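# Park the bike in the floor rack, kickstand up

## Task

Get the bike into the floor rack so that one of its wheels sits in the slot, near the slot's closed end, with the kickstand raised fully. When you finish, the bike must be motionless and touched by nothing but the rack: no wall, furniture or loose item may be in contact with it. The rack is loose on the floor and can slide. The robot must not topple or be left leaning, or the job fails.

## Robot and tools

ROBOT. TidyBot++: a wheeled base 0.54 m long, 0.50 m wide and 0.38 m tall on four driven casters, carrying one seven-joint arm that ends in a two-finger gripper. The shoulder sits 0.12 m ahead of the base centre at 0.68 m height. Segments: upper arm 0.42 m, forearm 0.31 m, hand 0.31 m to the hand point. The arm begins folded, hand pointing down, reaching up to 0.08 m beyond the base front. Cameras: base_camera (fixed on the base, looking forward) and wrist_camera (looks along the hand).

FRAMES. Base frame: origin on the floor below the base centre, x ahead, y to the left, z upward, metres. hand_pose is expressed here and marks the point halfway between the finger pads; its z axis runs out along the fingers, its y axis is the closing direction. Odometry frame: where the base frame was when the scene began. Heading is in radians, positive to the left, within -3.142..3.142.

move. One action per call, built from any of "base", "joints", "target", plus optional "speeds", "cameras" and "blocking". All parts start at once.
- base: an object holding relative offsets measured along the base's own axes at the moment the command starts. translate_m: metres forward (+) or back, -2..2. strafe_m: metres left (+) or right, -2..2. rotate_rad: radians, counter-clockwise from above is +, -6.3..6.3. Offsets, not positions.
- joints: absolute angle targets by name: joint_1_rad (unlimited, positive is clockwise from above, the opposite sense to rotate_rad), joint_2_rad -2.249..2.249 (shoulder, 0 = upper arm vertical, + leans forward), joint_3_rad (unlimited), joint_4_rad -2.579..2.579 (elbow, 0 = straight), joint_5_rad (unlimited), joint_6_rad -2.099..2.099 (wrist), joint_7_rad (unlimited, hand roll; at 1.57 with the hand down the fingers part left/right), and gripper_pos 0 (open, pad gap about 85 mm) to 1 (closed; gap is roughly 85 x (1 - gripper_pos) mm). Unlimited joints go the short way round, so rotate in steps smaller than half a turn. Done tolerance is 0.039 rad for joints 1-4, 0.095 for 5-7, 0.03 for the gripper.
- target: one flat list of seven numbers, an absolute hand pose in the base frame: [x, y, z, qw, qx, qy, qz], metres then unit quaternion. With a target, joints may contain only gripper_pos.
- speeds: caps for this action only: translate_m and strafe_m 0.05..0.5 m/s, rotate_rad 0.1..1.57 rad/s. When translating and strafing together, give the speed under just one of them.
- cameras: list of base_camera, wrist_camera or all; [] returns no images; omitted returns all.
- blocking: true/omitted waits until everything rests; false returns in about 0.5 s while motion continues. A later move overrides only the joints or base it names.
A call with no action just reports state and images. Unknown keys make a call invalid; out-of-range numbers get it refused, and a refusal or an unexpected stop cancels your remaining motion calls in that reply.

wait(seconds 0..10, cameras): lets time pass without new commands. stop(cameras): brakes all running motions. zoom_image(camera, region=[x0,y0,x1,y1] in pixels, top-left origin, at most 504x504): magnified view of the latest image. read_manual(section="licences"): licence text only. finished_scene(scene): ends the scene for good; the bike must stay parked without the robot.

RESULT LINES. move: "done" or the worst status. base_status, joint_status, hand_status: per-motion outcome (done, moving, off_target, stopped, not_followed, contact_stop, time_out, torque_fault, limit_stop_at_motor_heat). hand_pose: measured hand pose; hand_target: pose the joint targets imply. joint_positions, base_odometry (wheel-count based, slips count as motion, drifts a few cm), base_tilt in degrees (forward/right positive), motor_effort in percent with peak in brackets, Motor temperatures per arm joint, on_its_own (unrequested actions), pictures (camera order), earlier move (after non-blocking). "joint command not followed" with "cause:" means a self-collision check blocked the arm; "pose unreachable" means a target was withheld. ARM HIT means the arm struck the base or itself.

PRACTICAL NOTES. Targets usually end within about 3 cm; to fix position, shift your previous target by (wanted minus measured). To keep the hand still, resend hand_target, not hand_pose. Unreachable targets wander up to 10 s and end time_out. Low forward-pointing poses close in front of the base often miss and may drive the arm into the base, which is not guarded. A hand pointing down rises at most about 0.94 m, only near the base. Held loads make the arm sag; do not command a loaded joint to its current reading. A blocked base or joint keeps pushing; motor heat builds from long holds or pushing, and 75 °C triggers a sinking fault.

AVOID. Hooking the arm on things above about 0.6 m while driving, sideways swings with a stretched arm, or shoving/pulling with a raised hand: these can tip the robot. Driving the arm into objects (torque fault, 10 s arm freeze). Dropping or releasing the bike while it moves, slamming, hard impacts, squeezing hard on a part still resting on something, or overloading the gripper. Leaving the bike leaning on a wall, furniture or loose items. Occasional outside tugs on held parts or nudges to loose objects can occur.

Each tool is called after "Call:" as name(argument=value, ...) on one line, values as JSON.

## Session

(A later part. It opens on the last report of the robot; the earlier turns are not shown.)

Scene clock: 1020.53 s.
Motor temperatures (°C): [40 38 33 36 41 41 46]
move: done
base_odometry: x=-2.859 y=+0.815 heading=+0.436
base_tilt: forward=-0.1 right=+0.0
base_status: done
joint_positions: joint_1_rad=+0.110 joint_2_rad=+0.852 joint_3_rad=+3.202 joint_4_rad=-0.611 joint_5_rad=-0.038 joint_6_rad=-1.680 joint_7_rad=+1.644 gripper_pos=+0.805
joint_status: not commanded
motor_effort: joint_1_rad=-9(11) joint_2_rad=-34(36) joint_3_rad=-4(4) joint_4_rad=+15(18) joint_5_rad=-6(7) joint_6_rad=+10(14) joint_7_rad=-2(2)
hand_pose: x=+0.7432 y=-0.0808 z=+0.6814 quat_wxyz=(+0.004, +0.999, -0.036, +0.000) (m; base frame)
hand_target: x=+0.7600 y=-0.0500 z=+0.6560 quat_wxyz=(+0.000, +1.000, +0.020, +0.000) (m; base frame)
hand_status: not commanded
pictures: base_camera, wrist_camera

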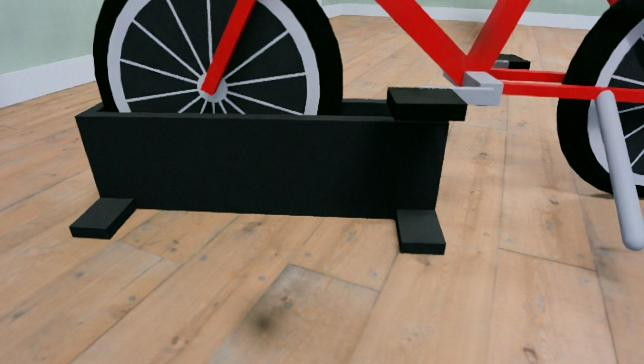

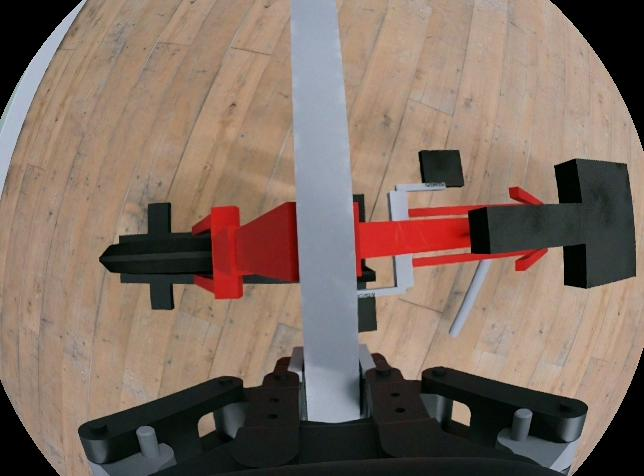

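Call:
move(base={"translate_m": 0.03}, speeds={"translate_m": 0.05})

Call:
zoom_image(camera="base_camera", region=[50, 0, 450, 260])

Scene clock: 1031.10 s.
Motor temperatures (°C): [40 38 33 36 41 41 46]
move: done
base_odometry: x=-2.832 y=+0.827 heading=+0.436
base_tilt: forward=-0.1 right=+0.0
base_status: done
joint_positions: joint_1_rad=+0.111 joint_2_rad=+0.850 joint_3_rad=+3.202 joint_4_rad=-0.607 joint_5_rad=-0.037 joint_6_rad=-1.682 joint_7_rad=+1.644 gripper_pos=+0.805
joint_status: not commanded
motor_effort: joint_1_rad=-9(11) joint_2_rad=-34(36) joint_3_rad=-4(5) joint_4_rad=+13(17) joint_5_rad=-6(8) joint_6_rad=+8(13) joint_7_rad=-1(2)
hand_pose: x=+0.7434 y=-0.0820 z=+0.6833 quat_wxyz=(+0.004, +0.999, -0.037, +0.001) (m; base frame)
hand_target: x=+0.7600 y=-0.0500 z=+0.6560 quat_wxyz=(+0.000, +1.000, +0.020, +0.000) (m; base frame)
hand_status: not commanded
pictures: base_camera, wrist_camera

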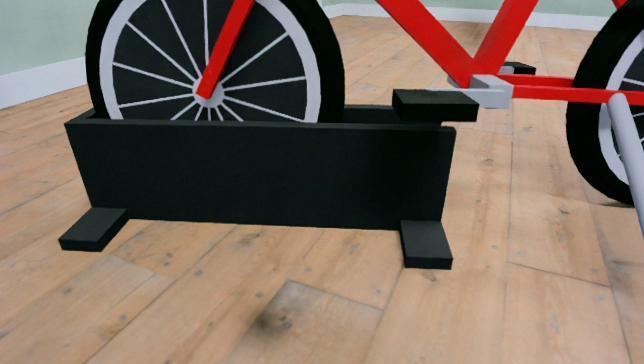

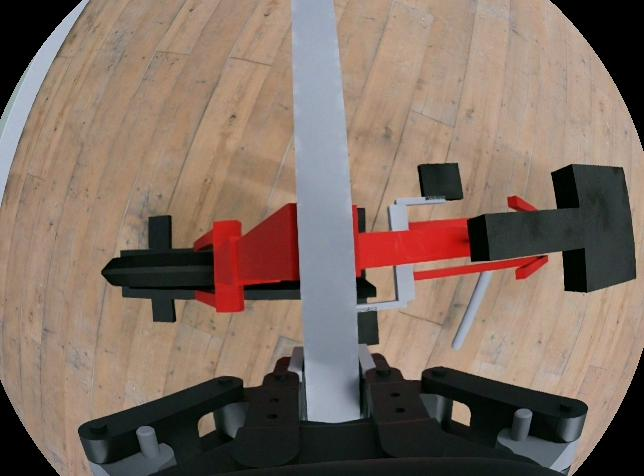

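Scaled by 1.260.

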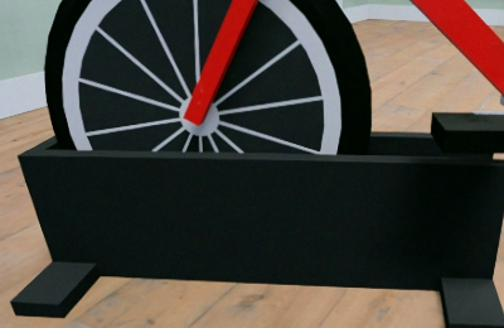

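Call:
move(base={"translate_m": 0.015}, speeds={"translate_m": 0.05})

Call:
zoom_image(camera="base_camera", region=[50, 0, 450, 260])

Call:
zoom_image(camera="wrist_camera", region=[80, 180, 420, 360])

Scene clock: 1038.53 s.
Motor temperatures (°C): [40 38 33 36 41 41 46]
move: done
base_odometry: x=-2.819 y=+0.834 heading=+0.436
base_tilt: forward=-0.1 right=+0.0
base_status: done
joint_positions: joint_1_rad=+0.112 joint_2_rad=+0.851 joint_3_rad=+3.202 joint_4_rad=-0.606 joint_5_rad=-0.037 joint_6_rad=-1.682 joint_7_rad=+1.644 gripper_pos=+0.805
joint_status: not commanded
motor_effort: joint_1_rad=-9(12) joint_2_rad=-34(36) joint_3_rad=-4(5) joint_4_rad=+14(16) joint_5_rad=-7(7) joint_6_rad=+7(11) joint_7_rad=-1(1)
hand_pose: x=+0.7437 y=-0.0824 z=+0.6837 quat_wxyz=(+0.005, +0.999, -0.037, +0.002) (m; base frame)
hand_target: x=+0.7600 y=-0.0500 z=+0.6560 quat_wxyz=(+0.000, +1.000, +0.020, +0.000) (m; base frame)
hand_status: not commanded
pictures: base_camera, wrist_camera

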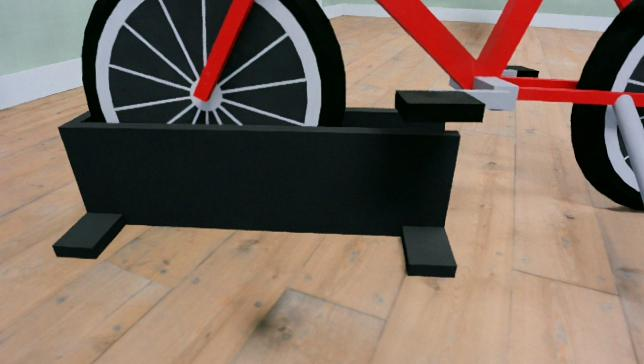

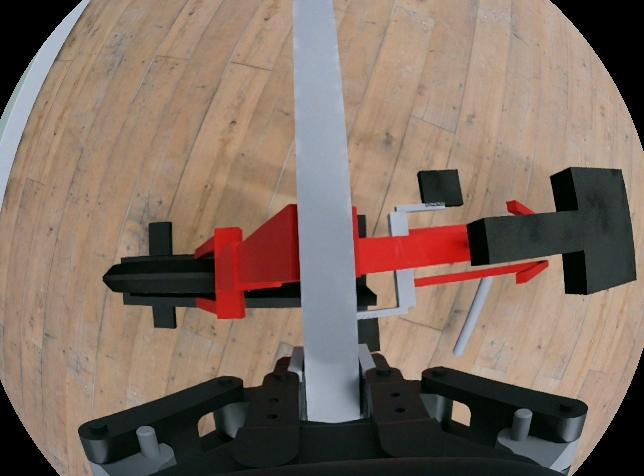

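Scaled by 1.260.

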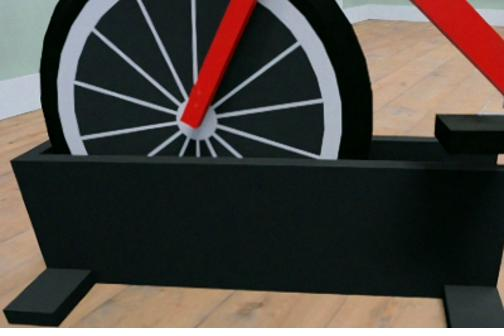

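Scaled by 1.482.

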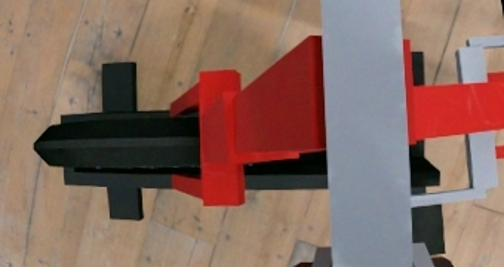

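Call:
move(joints={"gripper_pos": 0.77})

Call:
zoom_image(camera="base_camera", region=[50, 0, 450, 260])

Scene clock: 1045.00 s.
Motor temperatures (°C): [40 38 33 36 41 41 46]
move: done
base_odometry: x=-2.819 y=+0.834 heading=+0.436
base_tilt: forward=+0.0 right=+0.0
base_status: not commanded
joint_positions: joint_1_rad=+0.111 joint_2_rad=+0.867 joint_3_rad=+3.202 joint_4_rad=-0.606 joint_5_rad=-0.037 joint_6_rad=-1.679 joint_7_rad=+1.644 gripper_pos=+0.770
joint_status: all done
motor_effort: joint_1_rad=-9(10) joint_2_rad=-39(40) joint_3_rad=-3(5) joint_4_rad=+13(15) joint_5_rad=-6(7) joint_6_rad=+0(7) joint_7_rad=+0(1)
hand_pose: x=+0.7447 y=-0.0818 z=+0.6731 quat_wxyz=(+0.004, +0.999, -0.036, -0.005) (m; base frame)
hand_target: x=+0.7600 y=-0.0500 z=+0.6560 quat_wxyz=(+0.000, +1.000, +0.020, +0.000) (m; base frame)
hand_status: not commanded
pictures: base_camera, wrist_camera

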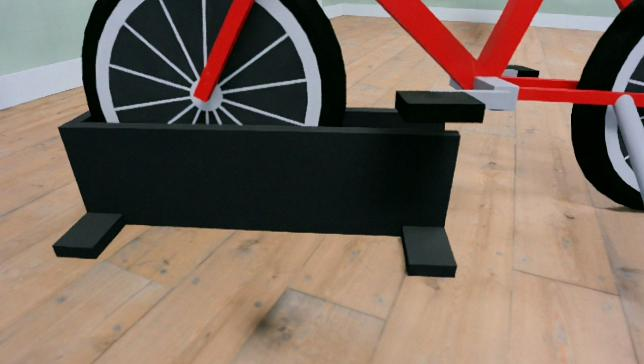

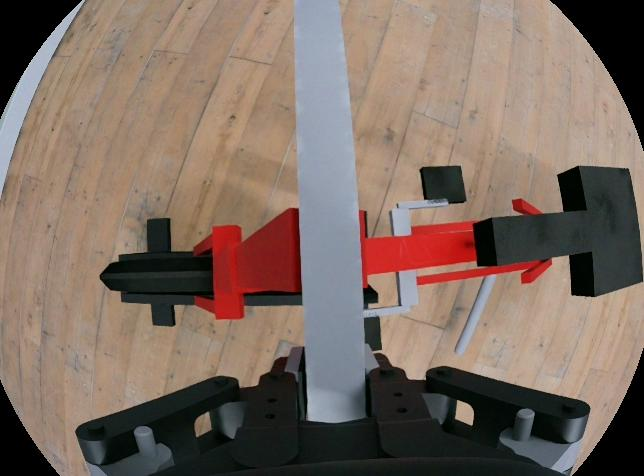

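Scaled by 1.260.

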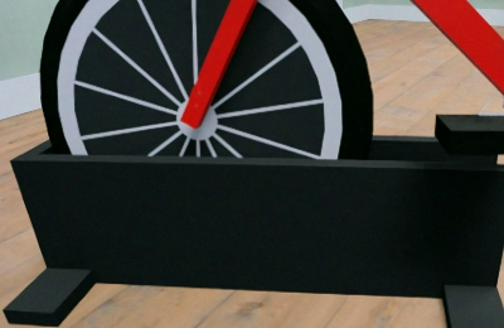

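Call:
move(joints={"gripper_pos": 0.5})

Scene clock: 1047.33 s.
Motor temperatures (°C): [40 38 33 36 41 41 46]
move: done
base_odometry: x=-2.819 y=+0.834 heading=+0.436
base_tilt: forward=+0.0 right=+0.1
base_status: not commanded
joint_positions: joint_1_rad=+0.095 joint_2_rad=+0.874 joint_3_rad=+3.200 joint_4_rad=-0.606 joint_5_rad=-0.037 joint_6_rad=-1.679 joint_7_rad=+1.644 gripper_pos=+0.500
joint_status: all done
motor_effort: joint_1_rad=-4(7) joint_2_rad=-41(42) joint_3_rad=-1(2) joint_4_rad=+14(15) joint_5_rad=-2(4) joint_6_rad=+0(2) joint_7_rad=+0(0)
hand_pose: x=+0.7459 y=-0.0709 z=+0.6688 quat_wxyz=(+0.003, +1.000, -0.028, -0.009) (m; base frame)
hand_target: x=+0.7600 y=-0.0500 z=+0.6560 quat_wxyz=(+0.000, +1.000, +0.020, +0.000) (m; base frame)
hand_status: not commanded
pictures: base_camera, wrist_camera

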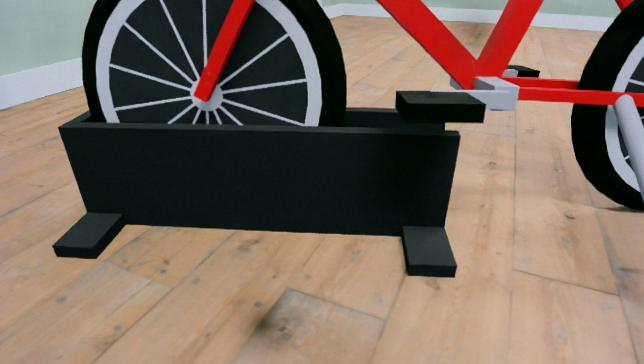

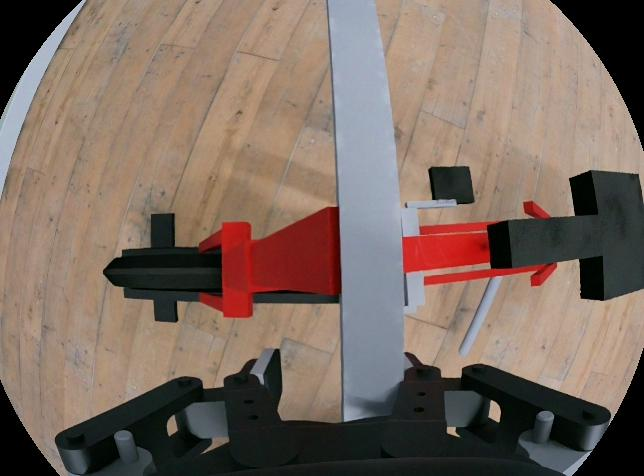

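Call:
move(joints={"gripper_pos": 0}, cameras=["wrist_camera"])

Call:
move(target=[0.68,-0.078,0.76,0,1,-0.02,0])

Scene clock: 1052.33 s.
Motor temperatures (°C): [40 38 33 36 41 41 46]
move: done
base_odometry: x=-2.819 y=+0.834 heading=+0.436
base_tilt: forward=-0.1 right=+0.1
base_status: not commanded
joint_positions: joint_1_rad=+0.076 joint_2_rad=+0.888 joint_3_rad=+3.193 joint_4_rad=-0.606 joint_5_rad=-0.037 joint_6_rad=-1.679 joint_7_rad=+1.644 gripper_pos=+0.000
joint_status: all done
motor_effort: joint_1_rad=-1(4) joint_2_rad=-44(44) joint_3_rad=+2(2) joint_4_rad=+15(16) joint_5_rad=+0(1) joint_6_rad=+0(1) joint_7_rad=+0(0)
hand_pose: x=+0.7471 y=-0.0566 z=+0.6601 quat_wxyz=(+0.000, +1.000, -0.016, -0.015) (m; base frame)
hand_target: x=+0.7600 y=-0.0500 z=+0.6560 quat_wxyz=(+0.000, +1.000, +0.020, +0.000) (m; base frame)
hand_status: not commanded
pictures: wrist_camera

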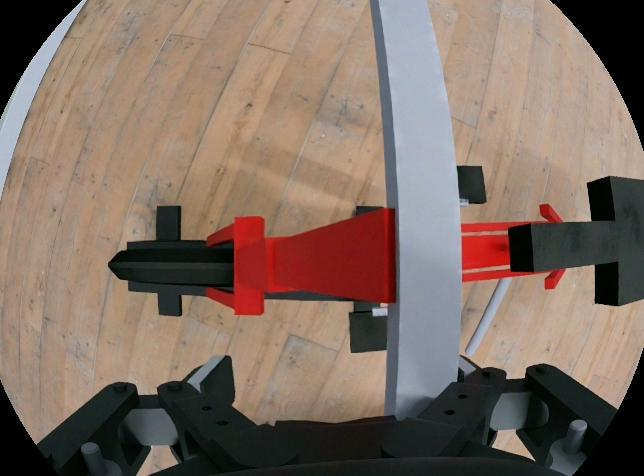

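Scene clock: 1053.90 s.
Motor temperatures (°C): [40 38 33 36 41 41 46]
move: off_target
base_odometry: x=-2.819 y=+0.834 heading=+0.436
base_tilt: forward=-0.1 right=+0.0
base_status: not commanded
joint_positions: joint_1_rad=+0.115 joint_2_rad=+0.661 joint_3_rad=+3.193 joint_4_rad=-0.706 joint_5_rad=-0.037 joint_6_rad=-1.686 joint_7_rad=+1.644 gripper_pos=+0.000
joint_status: not commanded
motor_effort: joint_1_rad=-1(2) joint_2_rad=-38(47) joint_3_rad=+2(2) joint_4_rad=+15(17) joint_5_rad=+0(1) joint_6_rad=+1(2) joint_7_rad=+0(0)
hand_pose: x=+0.7083 y=-0.0766 z=+0.7675 quat_wxyz=(+0.003, +0.998, -0.037, +0.045) (m; base frame)
hand_target: x=+0.6800 y=-0.0780 z=+0.7600 quat_wxyz=(+0.000, +1.000, -0.020, +0.000) (m; base frame)
hand_status: off_target (0.029 m and 5.5 deg from the pose sent, 0.122 m and 1.8 deg at the start)
pictures: base_camera, wrist_camera

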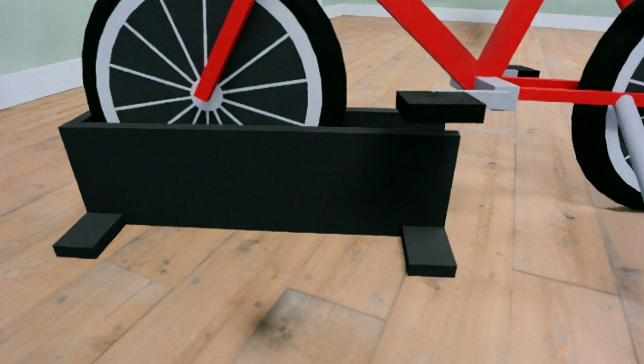

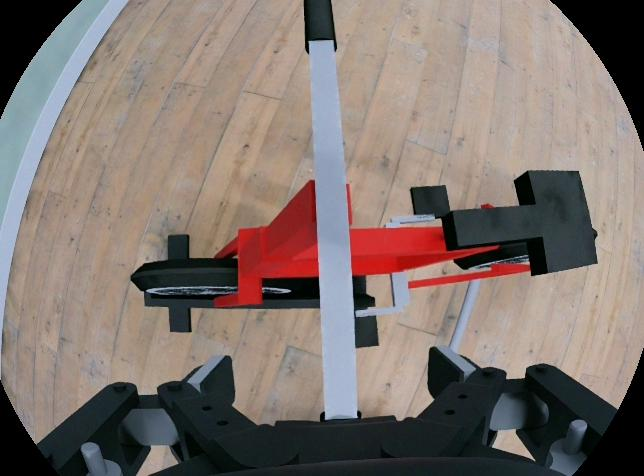

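Call:
move(target=[0.55,-0.05,0.87,0,1,-0.02,0], cameras=["wrist_camera"])

Call:
move(base={"translate_m": -0.4}, speeds={"translate_m": 0.25})

Scene clock: 1059.60 s.
Motor temperatures (°C): [40 38 33 36 41 41 46]
move: off_target
base_odometry: x=-2.819 y=+0.834 heading=+0.436
base_tilt: forward=+0.0 right=+0.0
base_status: not commanded
joint_positions: joint_1_rad=+0.093 joint_2_rad=+0.332 joint_3_rad=+3.193 joint_4_rad=-0.885 joint_5_rad=-0.037 joint_6_rad=-1.825 joint_7_rad=+1.644 gripper_pos=+0.000
joint_status: not commanded
motor_effort: joint_1_rad=-1(1) joint_2_rad=-27(40) joint_3_rad=+1(3) joint_4_rad=+15(17) joint_5_rad=+0(1) joint_6_rad=+2(2) joint_7_rad=+0(0)
hand_pose: x=+0.5802 y=-0.0498 z=+0.8786 quat_wxyz=(-0.004, +0.998, -0.028, +0.051) (m; base frame)
hand_target: x=+0.5500 y=-0.0500 z=+0.8700 quat_wxyz=(+0.000, +1.000, -0.020, +0.000) (m; base frame)
hand_status: off_target (0.031 m and 5.9 deg from the pose sent, 0.190 m and 5.5 deg at the start)
pictures: wrist_camera

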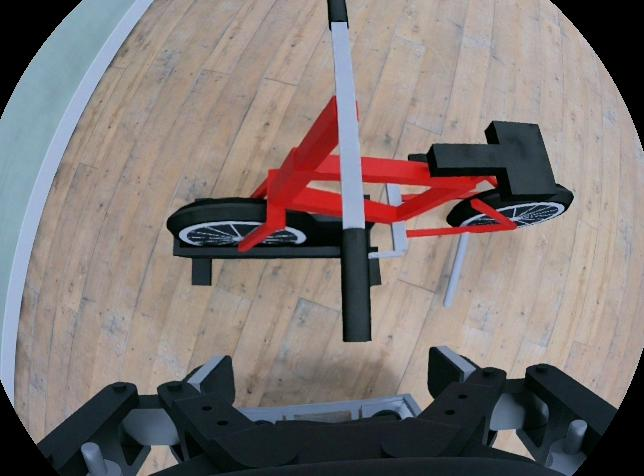

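Scene clock: 1062.07 s.
Motor temperatures (°C): [40 38 33 36 41 41 46]
move: done
base_odometry: x=-3.181 y=+0.665 heading=+0.436
base_tilt: forward=-0.1 right=+0.1
base_status: done
joint_positions: joint_1_rad=+0.088 joint_2_rad=+0.332 joint_3_rad=+3.194 joint_4_rad=-0.887 joint_5_rad=-0.037 joint_6_rad=-1.831 joint_7_rad=+1.644 gripper_pos=+0.000
joint_status: not commanded
motor_effort: joint_1_rad=-1(4) joint_2_rad=-27(30) joint_3_rad=+2(3) joint_4_rad=+14(16) joint_5_rad=+0(1) joint_6_rad=+0(3) joint_7_rad=+0(1)
hand_pose: x=+0.5780 y=-0.0478 z=+0.8779 quat_wxyz=(-0.004, +0.999, -0.026, +0.047) (m; base frame)
hand_target: x=+0.5500 y=-0.0500 z=+0.8700 quat_wxyz=(+0.000, +1.000, -0.020, +0.000) (m; base frame)
hand_status: not commanded
pictures: base_camera, wrist_camera

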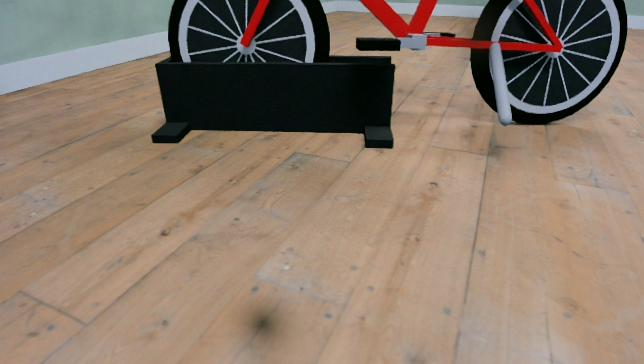

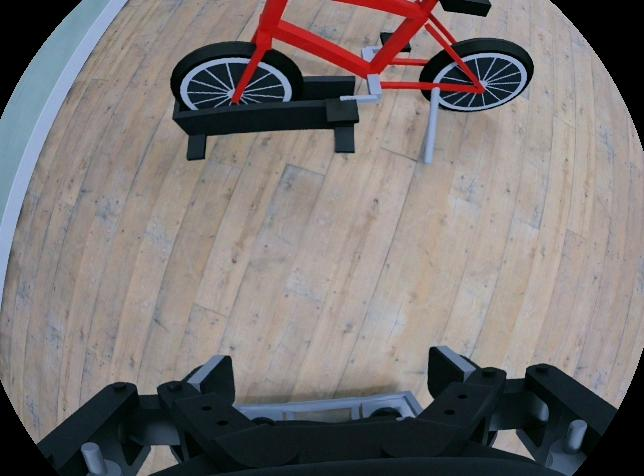

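Call:
move(joints={"joint_1_rad": 0, "joint_2_rad": -0.34, "joint_3_rad": 3.11, "joint_4_rad": -2.51, "joint_5_rad": 0, "joint_6_rad": -0.3, "joint_7_rad": 1.57, "gripper_pos": 1}, base={"strafe_m": -0.42})

Call:
zoom_image(camera="base_camera", region=[150, 0, 500, 220])

Call:
zoom_image(camera="wrist_camera", region=[50, 50, 500, 330])

Scene clock: 1071.20 s.
Motor temperatures (°C): [40 38 33 36 41 41 46]
move: done
base_odometry: x=-3.004 y=+0.284 heading=+0.436
base_tilt: forward=-0.1 right=+0.1
base_status: done
joint_positions: joint_1_rad=+0.013 joint_2_rad=-0.318 joint_3_rad=+3.129 joint_4_rad=-2.482 joint_5_rad=-0.037 joint_6_rad=-0.383 joint_7_rad=+1.644 gripper_pos=+0.999
joint_status: all done
motor_effort: joint_1_rad=+0(4) joint_2_rad=-4(28) joint_3_rad=+2(4) joint_4_rad=+16(17) joint_5_rad=+0(2) joint_6_rad=+5(6) joint_7_rad=+0(1)
hand_pose: x=+0.4222 y=+0.0053 z=+0.6478 quat_wxyz=(+0.001, +0.956, +0.021, +0.293) (m; base frame)
hand_target: x=+0.4315 y=+0.0104 z=+0.6573 quat_wxyz=(+0.000, +0.944, +0.015, +0.329) (m; base frame)
hand_status: not commanded
pictures: base_camera, wrist_camera

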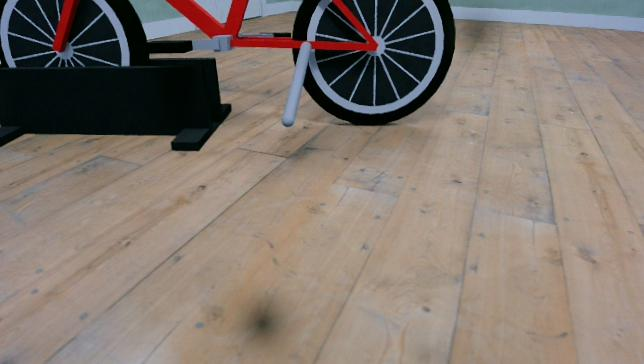

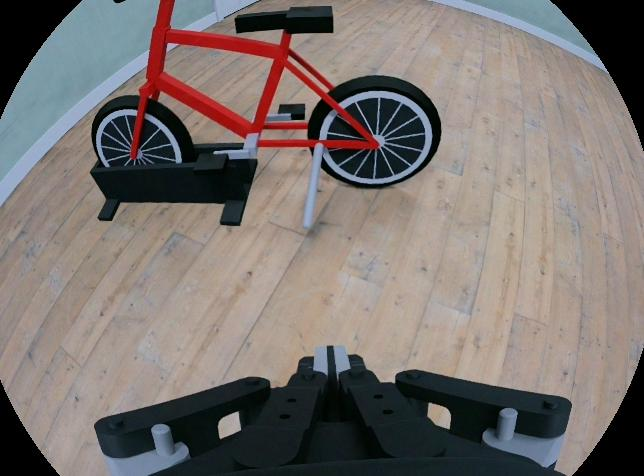

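Scaled by 1.440.

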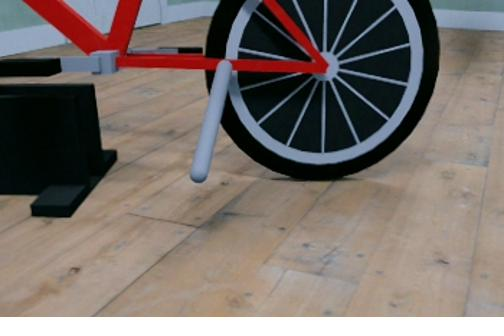

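Scaled by 1.120.

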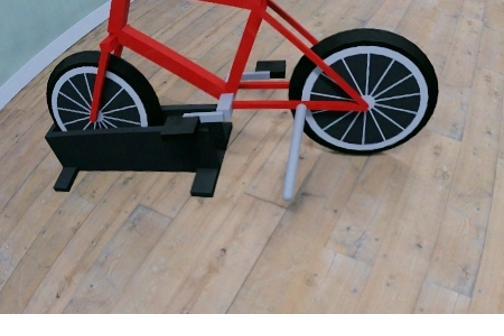

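Call:
move(target=[0.62,0.10,0.33,0.271,0.653,0.653,0.271], base={"translate_m": 0.19})

Call:
move(target=[0.85,0.09,0.075,0.271,0.653,0.653,0.271])

Call:
zoom_image(camera="base_camera", region=[150, 0, 500, 220])

Scene clock: 1096.23 s.
Motor temperatures (°C): [39 38 33 36 41 41 46]
move: off_target
base_odometry: x=-2.831 y=+0.364 heading=+0.436
base_tilt: forward=+0.0 right=+0.1
base_status: done
joint_positions: joint_1_rad=-0.669 joint_2_rad=+1.198 joint_3_rad=+3.551 joint_4_rad=-2.307 joint_5_rad=-0.037 joint_6_rad=+0.895 joint_7_rad=+2.453 gripper_pos=+0.999
joint_status: not commanded
motor_effort: joint_1_rad=-1(2) joint_2_rad=-29(31) joint_3_rad=+7(8) joint_4_rad=-4(17) joint_5_rad=-2(3) joint_6_rad=+4(7) joint_7_rad=+0(0)
hand_pose: x=+0.5888 y=+0.0871 z=+0.3132 quat_wxyz=(+0.239, +0.697, +0.633, +0.236) (m; base frame)
hand_target: x=+0.6200 y=+0.1000 z=+0.3300 quat_wxyz=(+0.271, +0.653, +0.653, +0.271) (m; base frame)
hand_status: off_target (0.038 m and 7.8 deg from the pose sent, 0.386 m and 88.3 deg at the start)
pictures: base_camera, wrist_camera

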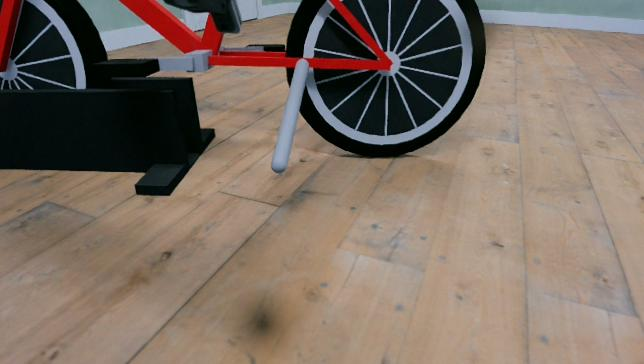

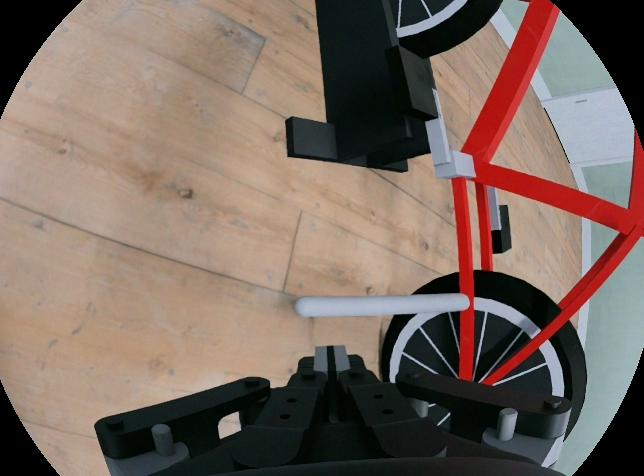

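Scene clock: 1098.77 s.
Motor temperatures (°C): [39 38 33 36 41 41 46]
move: off_target
base_odometry: x=-2.831 y=+0.364 heading=+0.436
base_tilt: forward=-0.1 right=+0.0
base_status: not commanded
joint_positions: joint_1_rad=-0.472 joint_2_rad=+1.843 joint_3_rad=+3.695 joint_4_rad=-1.044 joint_5_rad=-0.037 joint_6_rad=+0.460 joint_7_rad=+2.390 gripper_pos=+0.999
joint_status: not commanded
motor_effort: joint_1_rad=+0(2) joint_2_rad=-42(43) joint_3_rad=+9(11) joint_4_rad=+4(5) joint_5_rad=-2(3) joint_6_rad=+5(6) joint_7_rad=+0(0)
hand_pose: x=+0.8555 y=+0.1084 z=+0.0893 quat_wxyz=(+0.278, +0.634, +0.657, +0.298) (m; base frame)
hand_target: x=+0.8500 y=+0.0900 z=+0.0750 quat_wxyz=(+0.271, +0.653, +0.653, +0.271) (m; base frame)
hand_status: off_target (0.024 m and 3.9 deg from the pose sent, 0.354 m and 7.8 deg at the start)
pictures: base_camera, wrist_camera

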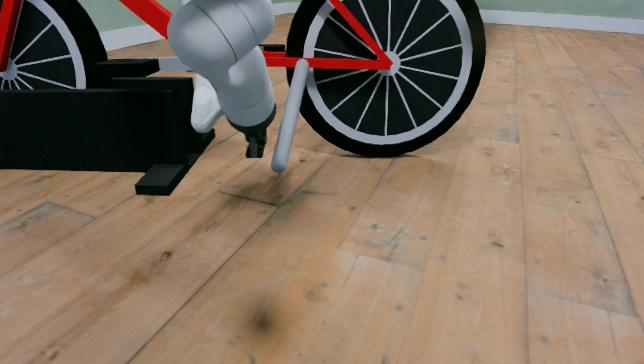

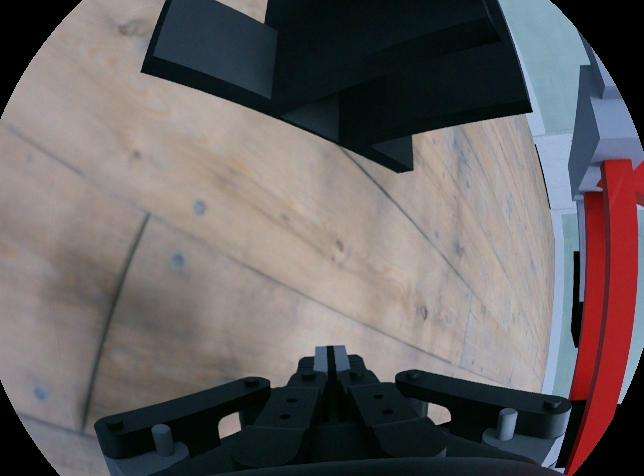

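Scaled by 1.440.

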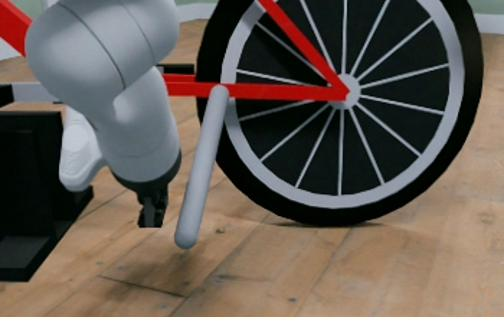

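Call:
move(base={"strafe_m": -0.08}, speeds={"strafe_m": 0.05})

Call:
zoom_image(camera="base_camera", region=[100, 0, 450, 220])

Scene clock: 1104.67 s.
Motor temperatures (°C): [39 38 33 36 41 41 46]
move: done
base_odometry: x=-2.797 y=+0.292 heading=+0.436
base_tilt: forward=+0.0 right=+0.0
base_status: done
joint_positions: joint_1_rad=-0.519 joint_2_rad=+1.843 joint_3_rad=+3.694 joint_4_rad=-1.004 joint_5_rad=-0.037 joint_6_rad=+0.457 joint_7_rad=+2.385 gripper_pos=+0.999
joint_status: not commanded
motor_effort: joint_1_rad=+11(14) joint_2_rad=-39(43) joint_3_rad=+13(16) joint_4_rad=+0(6) joint_5_rad=-3(4) joint_6_rad=+1(6) joint_7_rad=+0(1)
hand_pose: x=+0.8621 y=+0.1606 z=+0.0976 quat_wxyz=(+0.269, +0.613, +0.669, +0.322) (m; base frame)
hand_target: x=+0.8500 y=+0.0900 z=+0.0750 quat_wxyz=(+0.271, +0.653, +0.653, +0.271) (m; base frame)
hand_status: not commanded
pictures: base_camera, wrist_camera

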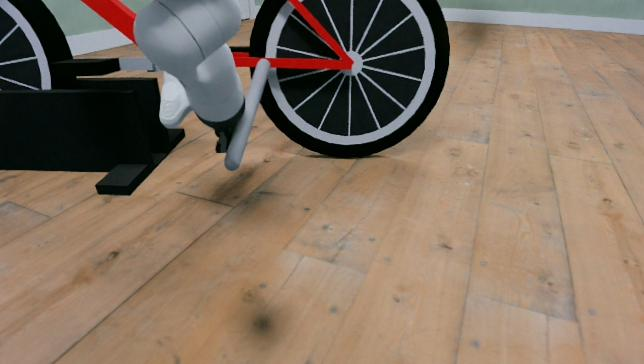

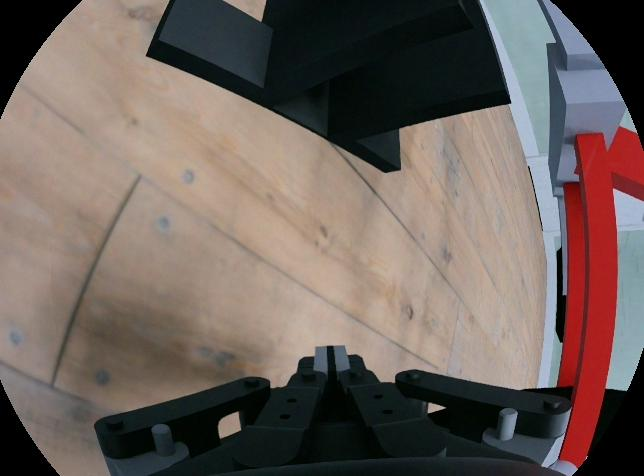

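Scaled by 1.440.

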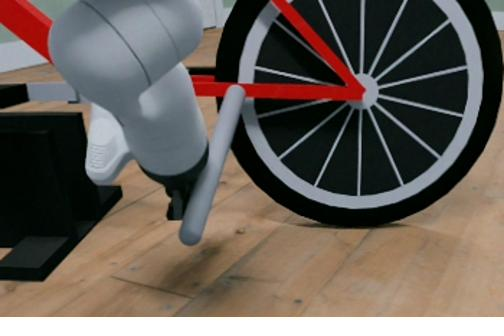

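Call:
move(base={"strafe_m": 0.08}, speeds={"strafe_m": 0.2}, cameras=[])

Call:
move(target=[0.62,0.12,0.33,0.271,0.653,0.653,0.271], cameras=["base_camera"])

Call:
move(joints={"joint_1_rad": 0, "joint_2_rad": -0.34, "joint_3_rad": 3.11, "joint_4_rad": -2.51, "joint_5_rad": 0, "joint_6_rad": -0.5, "joint_7_rad": 1.57}, base={"translate_m": -0.1})

Call:
move(base={"strafe_m": -0.97})

Scene clock: 1163.20 s.
Motor temperatures (°C): [40 39 33 36 41 41 46]
move: done
base_odometry: x=-2.831 y=+0.364 heading=+0.436
base_tilt: forward=+0.0 right=+0.0
base_status: done
joint_positions: joint_1_rad=-0.462 joint_2_rad=+1.848 joint_3_rad=+3.706 joint_4_rad=-1.005 joint_5_rad=-0.037 joint_6_rad=+0.444 joint_7_rad=+2.385 gripper_pos=+0.999
joint_status: not commanded
motor_effort: joint_1_rad=+0(10) joint_2_rad=-43(44) joint_3_rad=+9(14) joint_4_rad=+4(6) joint_5_rad=-1(3) joint_6_rad=+5(6) joint_7_rad=+0(0)
hand_pose: x=+0.8681 y=+0.1104 z=+0.0942 quat_wxyz=(+0.282, +0.632, +0.655, +0.305) (m; base frame)
hand_target: x=+0.8500 y=+0.0900 z=+0.0750 quat_wxyz=(+0.271, +0.653, +0.653, +0.271) (m; base frame)
hand_status: not commanded
pictures: none
No camera images: "cameras" was empty.

Scene clock: 1165.70 s.
Motor temperatures (°C): [40 39 33 36 41 41 46]
move: off_target
base_odometry: x=-2.831 y=+0.364 heading=+0.436
base_tilt: forward=+0.0 right=+0.0
base_status: not commanded
joint_positions: joint_1_rad=-0.736 joint_2_rad=+1.233 joint_3_rad=+3.599 joint_4_rad=-2.232 joint_5_rad=-0.037 joint_6_rad=+0.842 joint_7_rad=+2.428 gripper_pos=+0.999
joint_status: not commanded
motor_effort: joint_1_rad=-1(2) joint_2_rad=-30(43) joint_3_rad=+9(13) joint_4_rad=-2(5) joint_5_rad=-2(3) joint_6_rad=+4(6) joint_7_rad=+0(1)
hand_pose: x=+0.6095 y=+0.1039 z=+0.3048 quat_wxyz=(+0.251, +0.679, +0.648, +0.238) (m; base frame)
hand_target: x=+0.6200 y=+0.1200 z=+0.3300 quat_wxyz=(+0.271, +0.653, +0.653, +0.271) (m; base frame)
hand_status: off_target (0.032 m and 5.4 deg from the pose sent, 0.342 m and 4.7 deg at the start)
pictures: base_camera

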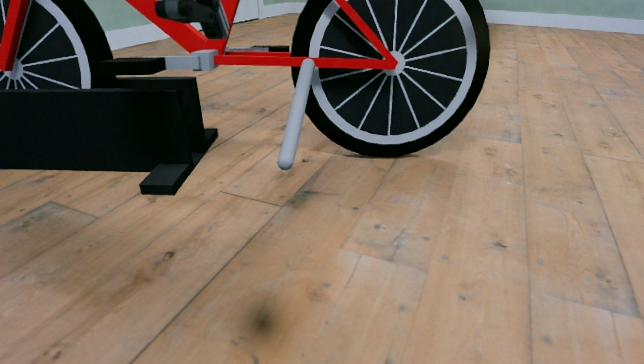

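Scene clock: 1168.80 s.
Motor temperatures (°C): [40 39 33 36 41 41 46]
move: done
base_odometry: x=-2.922 y=+0.322 heading=+0.436
base_tilt: forward=-0.1 right=+0.0
base_status: done
joint_positions: joint_1_rad=-0.013 joint_2_rad=-0.321 joint_3_rad=+3.129 joint_4_rad=-2.482 joint_5_rad=-0.037 joint_6_rad=-0.426 joint_7_rad=+1.649 gripper_pos=+0.999
joint_status: all done
motor_effort: joint_1_rad=-1(3) joint_2_rad=-4(32) joint_3_rad=+2(9) joint_4_rad=+16(16) joint_5_rad=+0(3) joint_6_rad=+5(8) joint_7_rad=+0(2)
hand_pose: x=+0.4111 y=+0.0132 z=+0.6416 quat_wxyz=(-0.003, +0.961, +0.036, +0.274) (m; base frame)
hand_target: x=+0.3792 y=+0.0085 z=+0.6237 quat_wxyz=(+0.002, +0.972, +0.015, +0.234) (m; base frame)
hand_status: not commanded
pictures: base_camera, wrist_camera

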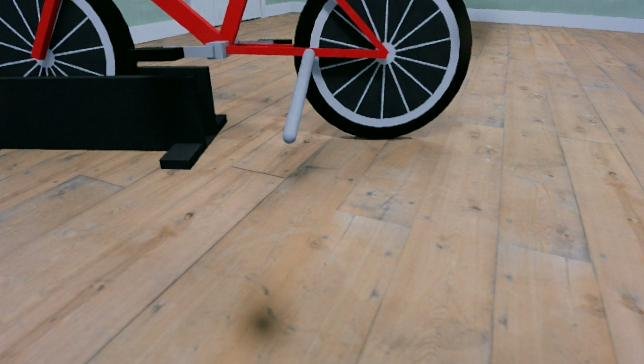

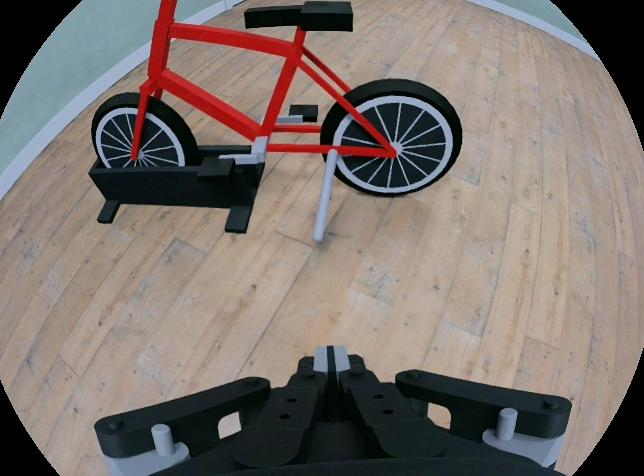

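Scene clock: 1171.93 s.
Motor temperatures (°C): [40 38 33 36 41 41 46]
move: done
base_odometry: x=-2.512 y=-0.557 heading=+0.436
base_tilt: forward=-0.1 right=+0.1
base_status: done
joint_positions: joint_1_rad=-0.011 joint_2_rad=-0.322 joint_3_rad=+3.124 joint_4_rad=-2.482 joint_5_rad=-0.037 joint_6_rad=-0.429 joint_7_rad=+1.648 gripper_pos=+0.999
joint_status: not commanded
motor_effort: joint_1_rad=+0(1) joint_2_rad=-4(4) joint_3_rad=+2(3) joint_4_rad=+15(16) joint_5_rad=+0(1) joint_6_rad=+6(6) joint_7_rad=+0(0)
hand_pose: x=+0.4103 y=+0.0138 z=+0.6413 quat_wxyz=(-0.002, +0.961, +0.037, +0.273) (m; base frame)
hand_target: x=+0.3792 y=+0.0085 z=+0.6237 quat_wxyz=(+0.002, +0.972, +0.015, +0.234) (m; base frame)
hand_status: not commanded
pictures: base_camera, wrist_camera

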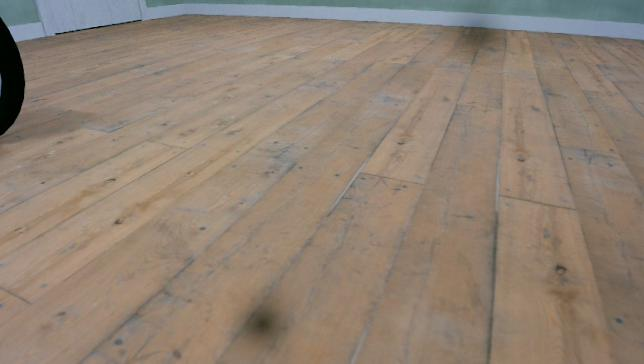

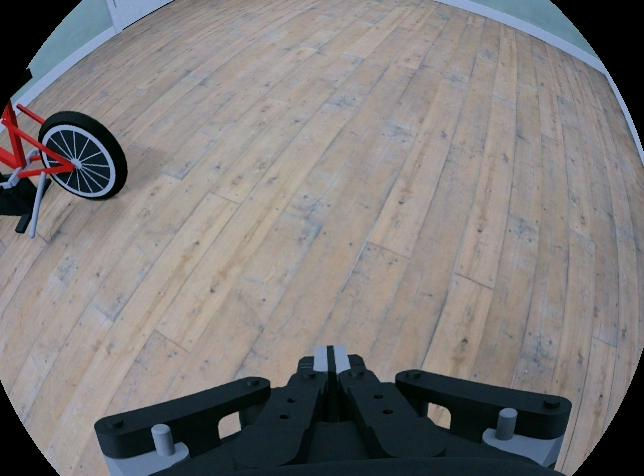

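Call:
move(base={"translate_m": 0.936, "strafe_m": -0.03, "rotate_rad": 1.64})

Scene clock: 1178.43 s.
Motor temperatures (°C): [40 38 33 36 41 41 46]
move: done
base_odometry: x=-1.651 y=-0.189 heading=+2.076
base_tilt: forward=+0.0 right=+0.0
base_status: done
joint_positions: joint_1_rad=-0.009 joint_2_rad=-0.326 joint_3_rad=+3.123 joint_4_rad=-2.485 joint_5_rad=-0.037 joint_6_rad=-0.432 joint_7_rad=+1.648 gripper_pos=+0.999
joint_status: not commanded
motor_effort: joint_1_rad=-1(2) joint_2_rad=-3(4) joint_3_rad=+2(3) joint_4_rad=+14(17) joint_5_rad=+0(1) joint_6_rad=+5(6) joint_7_rad=+0(0)
hand_pose: x=+0.4081 y=+0.0134 z=+0.6405 quat_wxyz=(-0.002, +0.962, +0.036, +0.272) (m; base frame)
hand_target: x=+0.3792 y=+0.0085 z=+0.6237 quat_wxyz=(+0.002, +0.972, +0.015, +0.234) (m; base frame)
hand_status: not commanded
pictures: base_camera, wrist_camera

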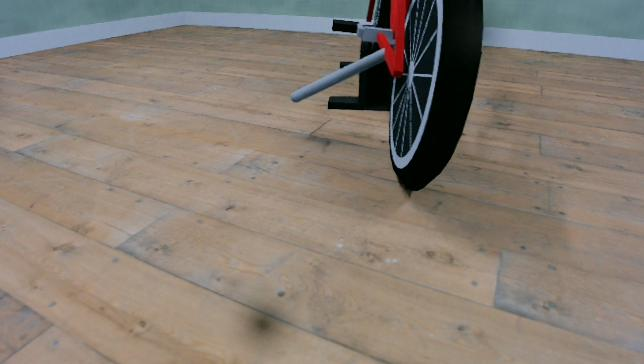

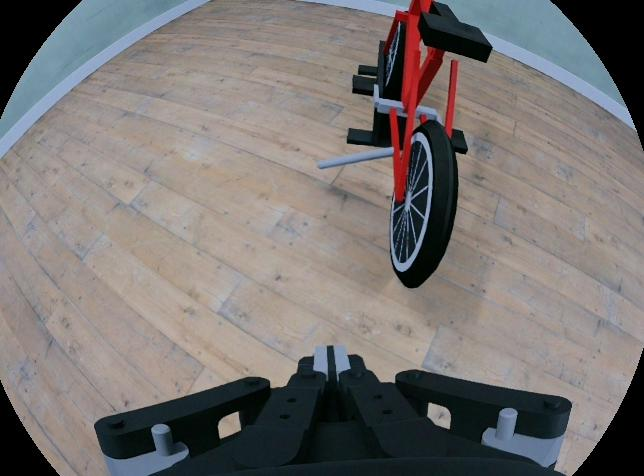

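Call:
zoom_image(camera="wrist_camera", region=[300, 80, 500, 310])

Call:
zoom_image(camera="base_camera", region=[260, 0, 520, 220])

Scaled by 2.191.

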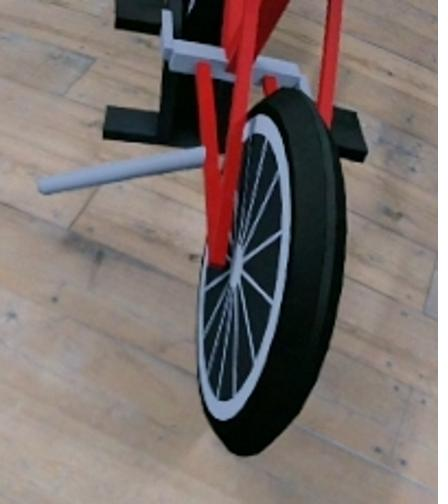

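Scaled by 1.938.

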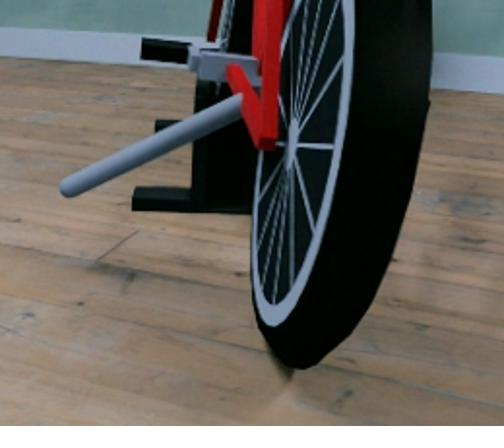

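Call:
move(base={"translate_m": 0.32}, speeds={"translate_m": 0.2})

Scene clock: 1213.40 s.
Motor temperatures (°C): [39 38 33 36 41 41 46]
move: done
base_odometry: x=-1.806 y=+0.091 heading=+2.076
base_tilt: forward=+0.0 right=+0.0
base_status: done
joint_positions: joint_1_rad=-0.009 joint_2_rad=-0.328 joint_3_rad=+3.123 joint_4_rad=-2.487 joint_5_rad=-0.037 joint_6_rad=-0.433 joint_7_rad=+1.648 gripper_pos=+0.999
joint_status: not commanded
motor_effort: joint_1_rad=-1(1) joint_2_rad=-4(6) joint_3_rad=+2(3) joint_4_rad=+15(16) joint_5_rad=+0(1) joint_6_rad=+5(6) joint_7_rad=+0(0)
hand_pose: x=+0.4073 y=+0.0134 z=+0.6404 quat_wxyz=(-0.002, +0.962, +0.036, +0.272) (m; base frame)
hand_target: x=+0.3792 y=+0.0085 z=+0.6237 quat_wxyz=(+0.002, +0.972, +0.015, +0.234) (m; base frame)
hand_status: not commanded
pictures: base_camera, wrist_camera

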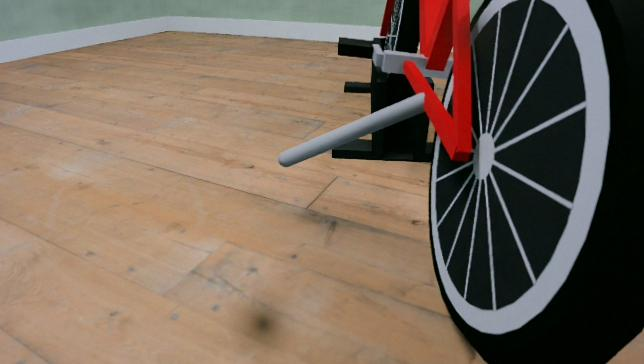

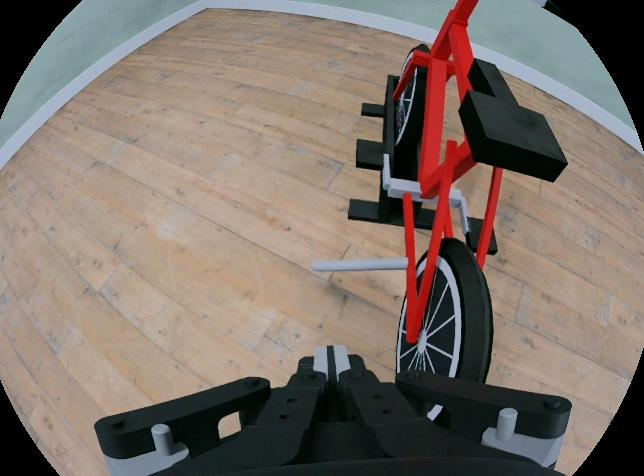

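Call:
move(target=[0.60,0.20,0.42,0.331,0.93,0.05,0.143], base={"translate_m": 0.035}, speeds={"translate_m": 0.05})

Scene clock: 1231.93 s.
Motor temperatures (°C): [39 37 33 36 41 41 46]
move: off_target
base_odometry: x=-1.822 y=+0.122 heading=+2.076
base_tilt: forward=+0.0 right=+0.0
base_status: done
joint_positions: joint_1_rad=-1.012 joint_2_rad=+1.044 joint_3_rad=+3.543 joint_4_rad=-1.511 joint_5_rad=+0.354 joint_6_rad=-0.850 joint_7_rad=+0.693 gripper_pos=+0.999
joint_status: not commanded
motor_effort: joint_1_rad=-1(2) joint_2_rad=-37(39) joint_3_rad=+9(10) joint_4_rad=+6(16) joint_5_rad=+3(4) joint_6_rad=-3(6) joint_7_rad=+0(0)
hand_pose: x=+0.5882 y=+0.2186 z=+0.3983 quat_wxyz=(+0.288, +0.947, +0.073, +0.123) (m; base frame)
hand_target: x=+0.6000 y=+0.2000 z=+0.4200 quat_wxyz=(+0.331, +0.931, +0.050, +0.143) (m; base frame)
hand_status: off_target (0.031 m and 6.4 deg from the pose sent, 0.347 m and 41.4 deg at the start)
pictures: base_camera, wrist_camera

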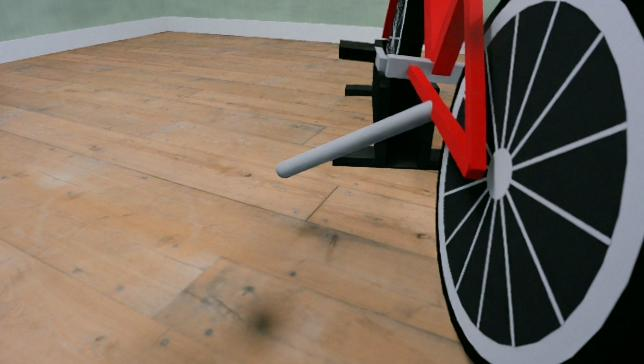

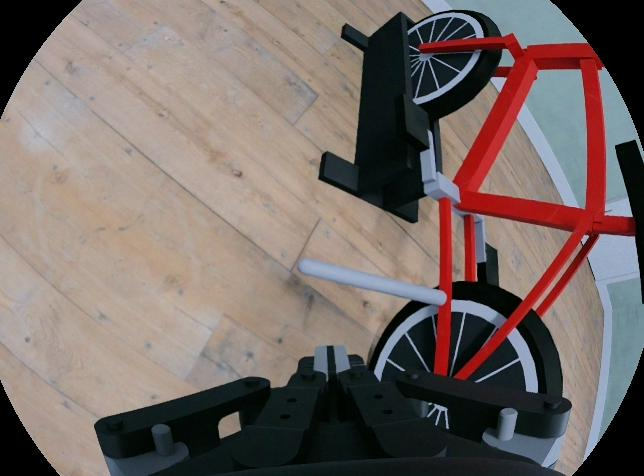

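Call:
move(target=[0.775,0.11,0.23,0.331,0.93,0.05,0.143])

Scene clock: 1235.97 s.
Motor temperatures (°C): [39 38 33 36 41 41 46]
move: off_target
base_odometry: x=-1.822 y=+0.122 heading=+2.076
base_tilt: forward=-0.1 right=-0.1
base_status: not commanded
joint_positions: joint_1_rad=-0.659 joint_2_rad=+1.577 joint_3_rad=+3.590 joint_4_rad=-0.870 joint_5_rad=+0.355 joint_6_rad=-0.852 joint_7_rad=+0.736 gripper_pos=+0.999
joint_status: not commanded
motor_effort: joint_1_rad=-1(3) joint_2_rad=-45(47) joint_3_rad=+10(11) joint_4_rad=+8(8) joint_5_rad=+4(4) joint_6_rad=-2(3) joint_7_rad=+0(1)
hand_pose: x=+0.7691 y=+0.1153 z=+0.2221 quat_wxyz=(+0.319, +0.935, +0.025, +0.154) (m; base frame)
hand_target: x=+0.7750 y=+0.1100 z=+0.2300 quat_wxyz=(+0.331, +0.931, +0.050, +0.143) (m; base frame)
hand_status: off_target (0.011 m and 3.5 deg from the pose sent, 0.274 m and 6.4 deg at the start)
pictures: base_camera, wrist_camera

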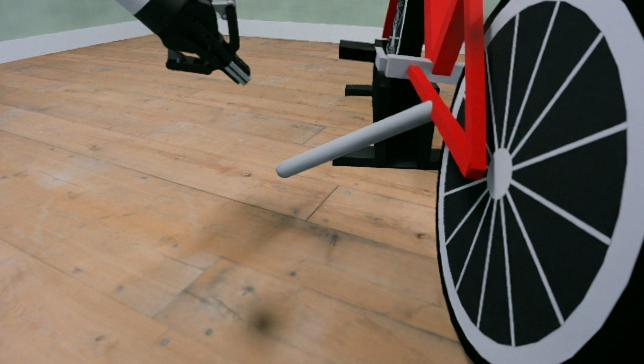

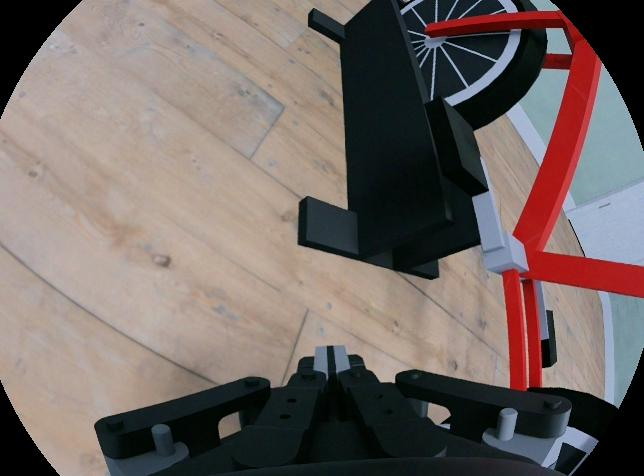

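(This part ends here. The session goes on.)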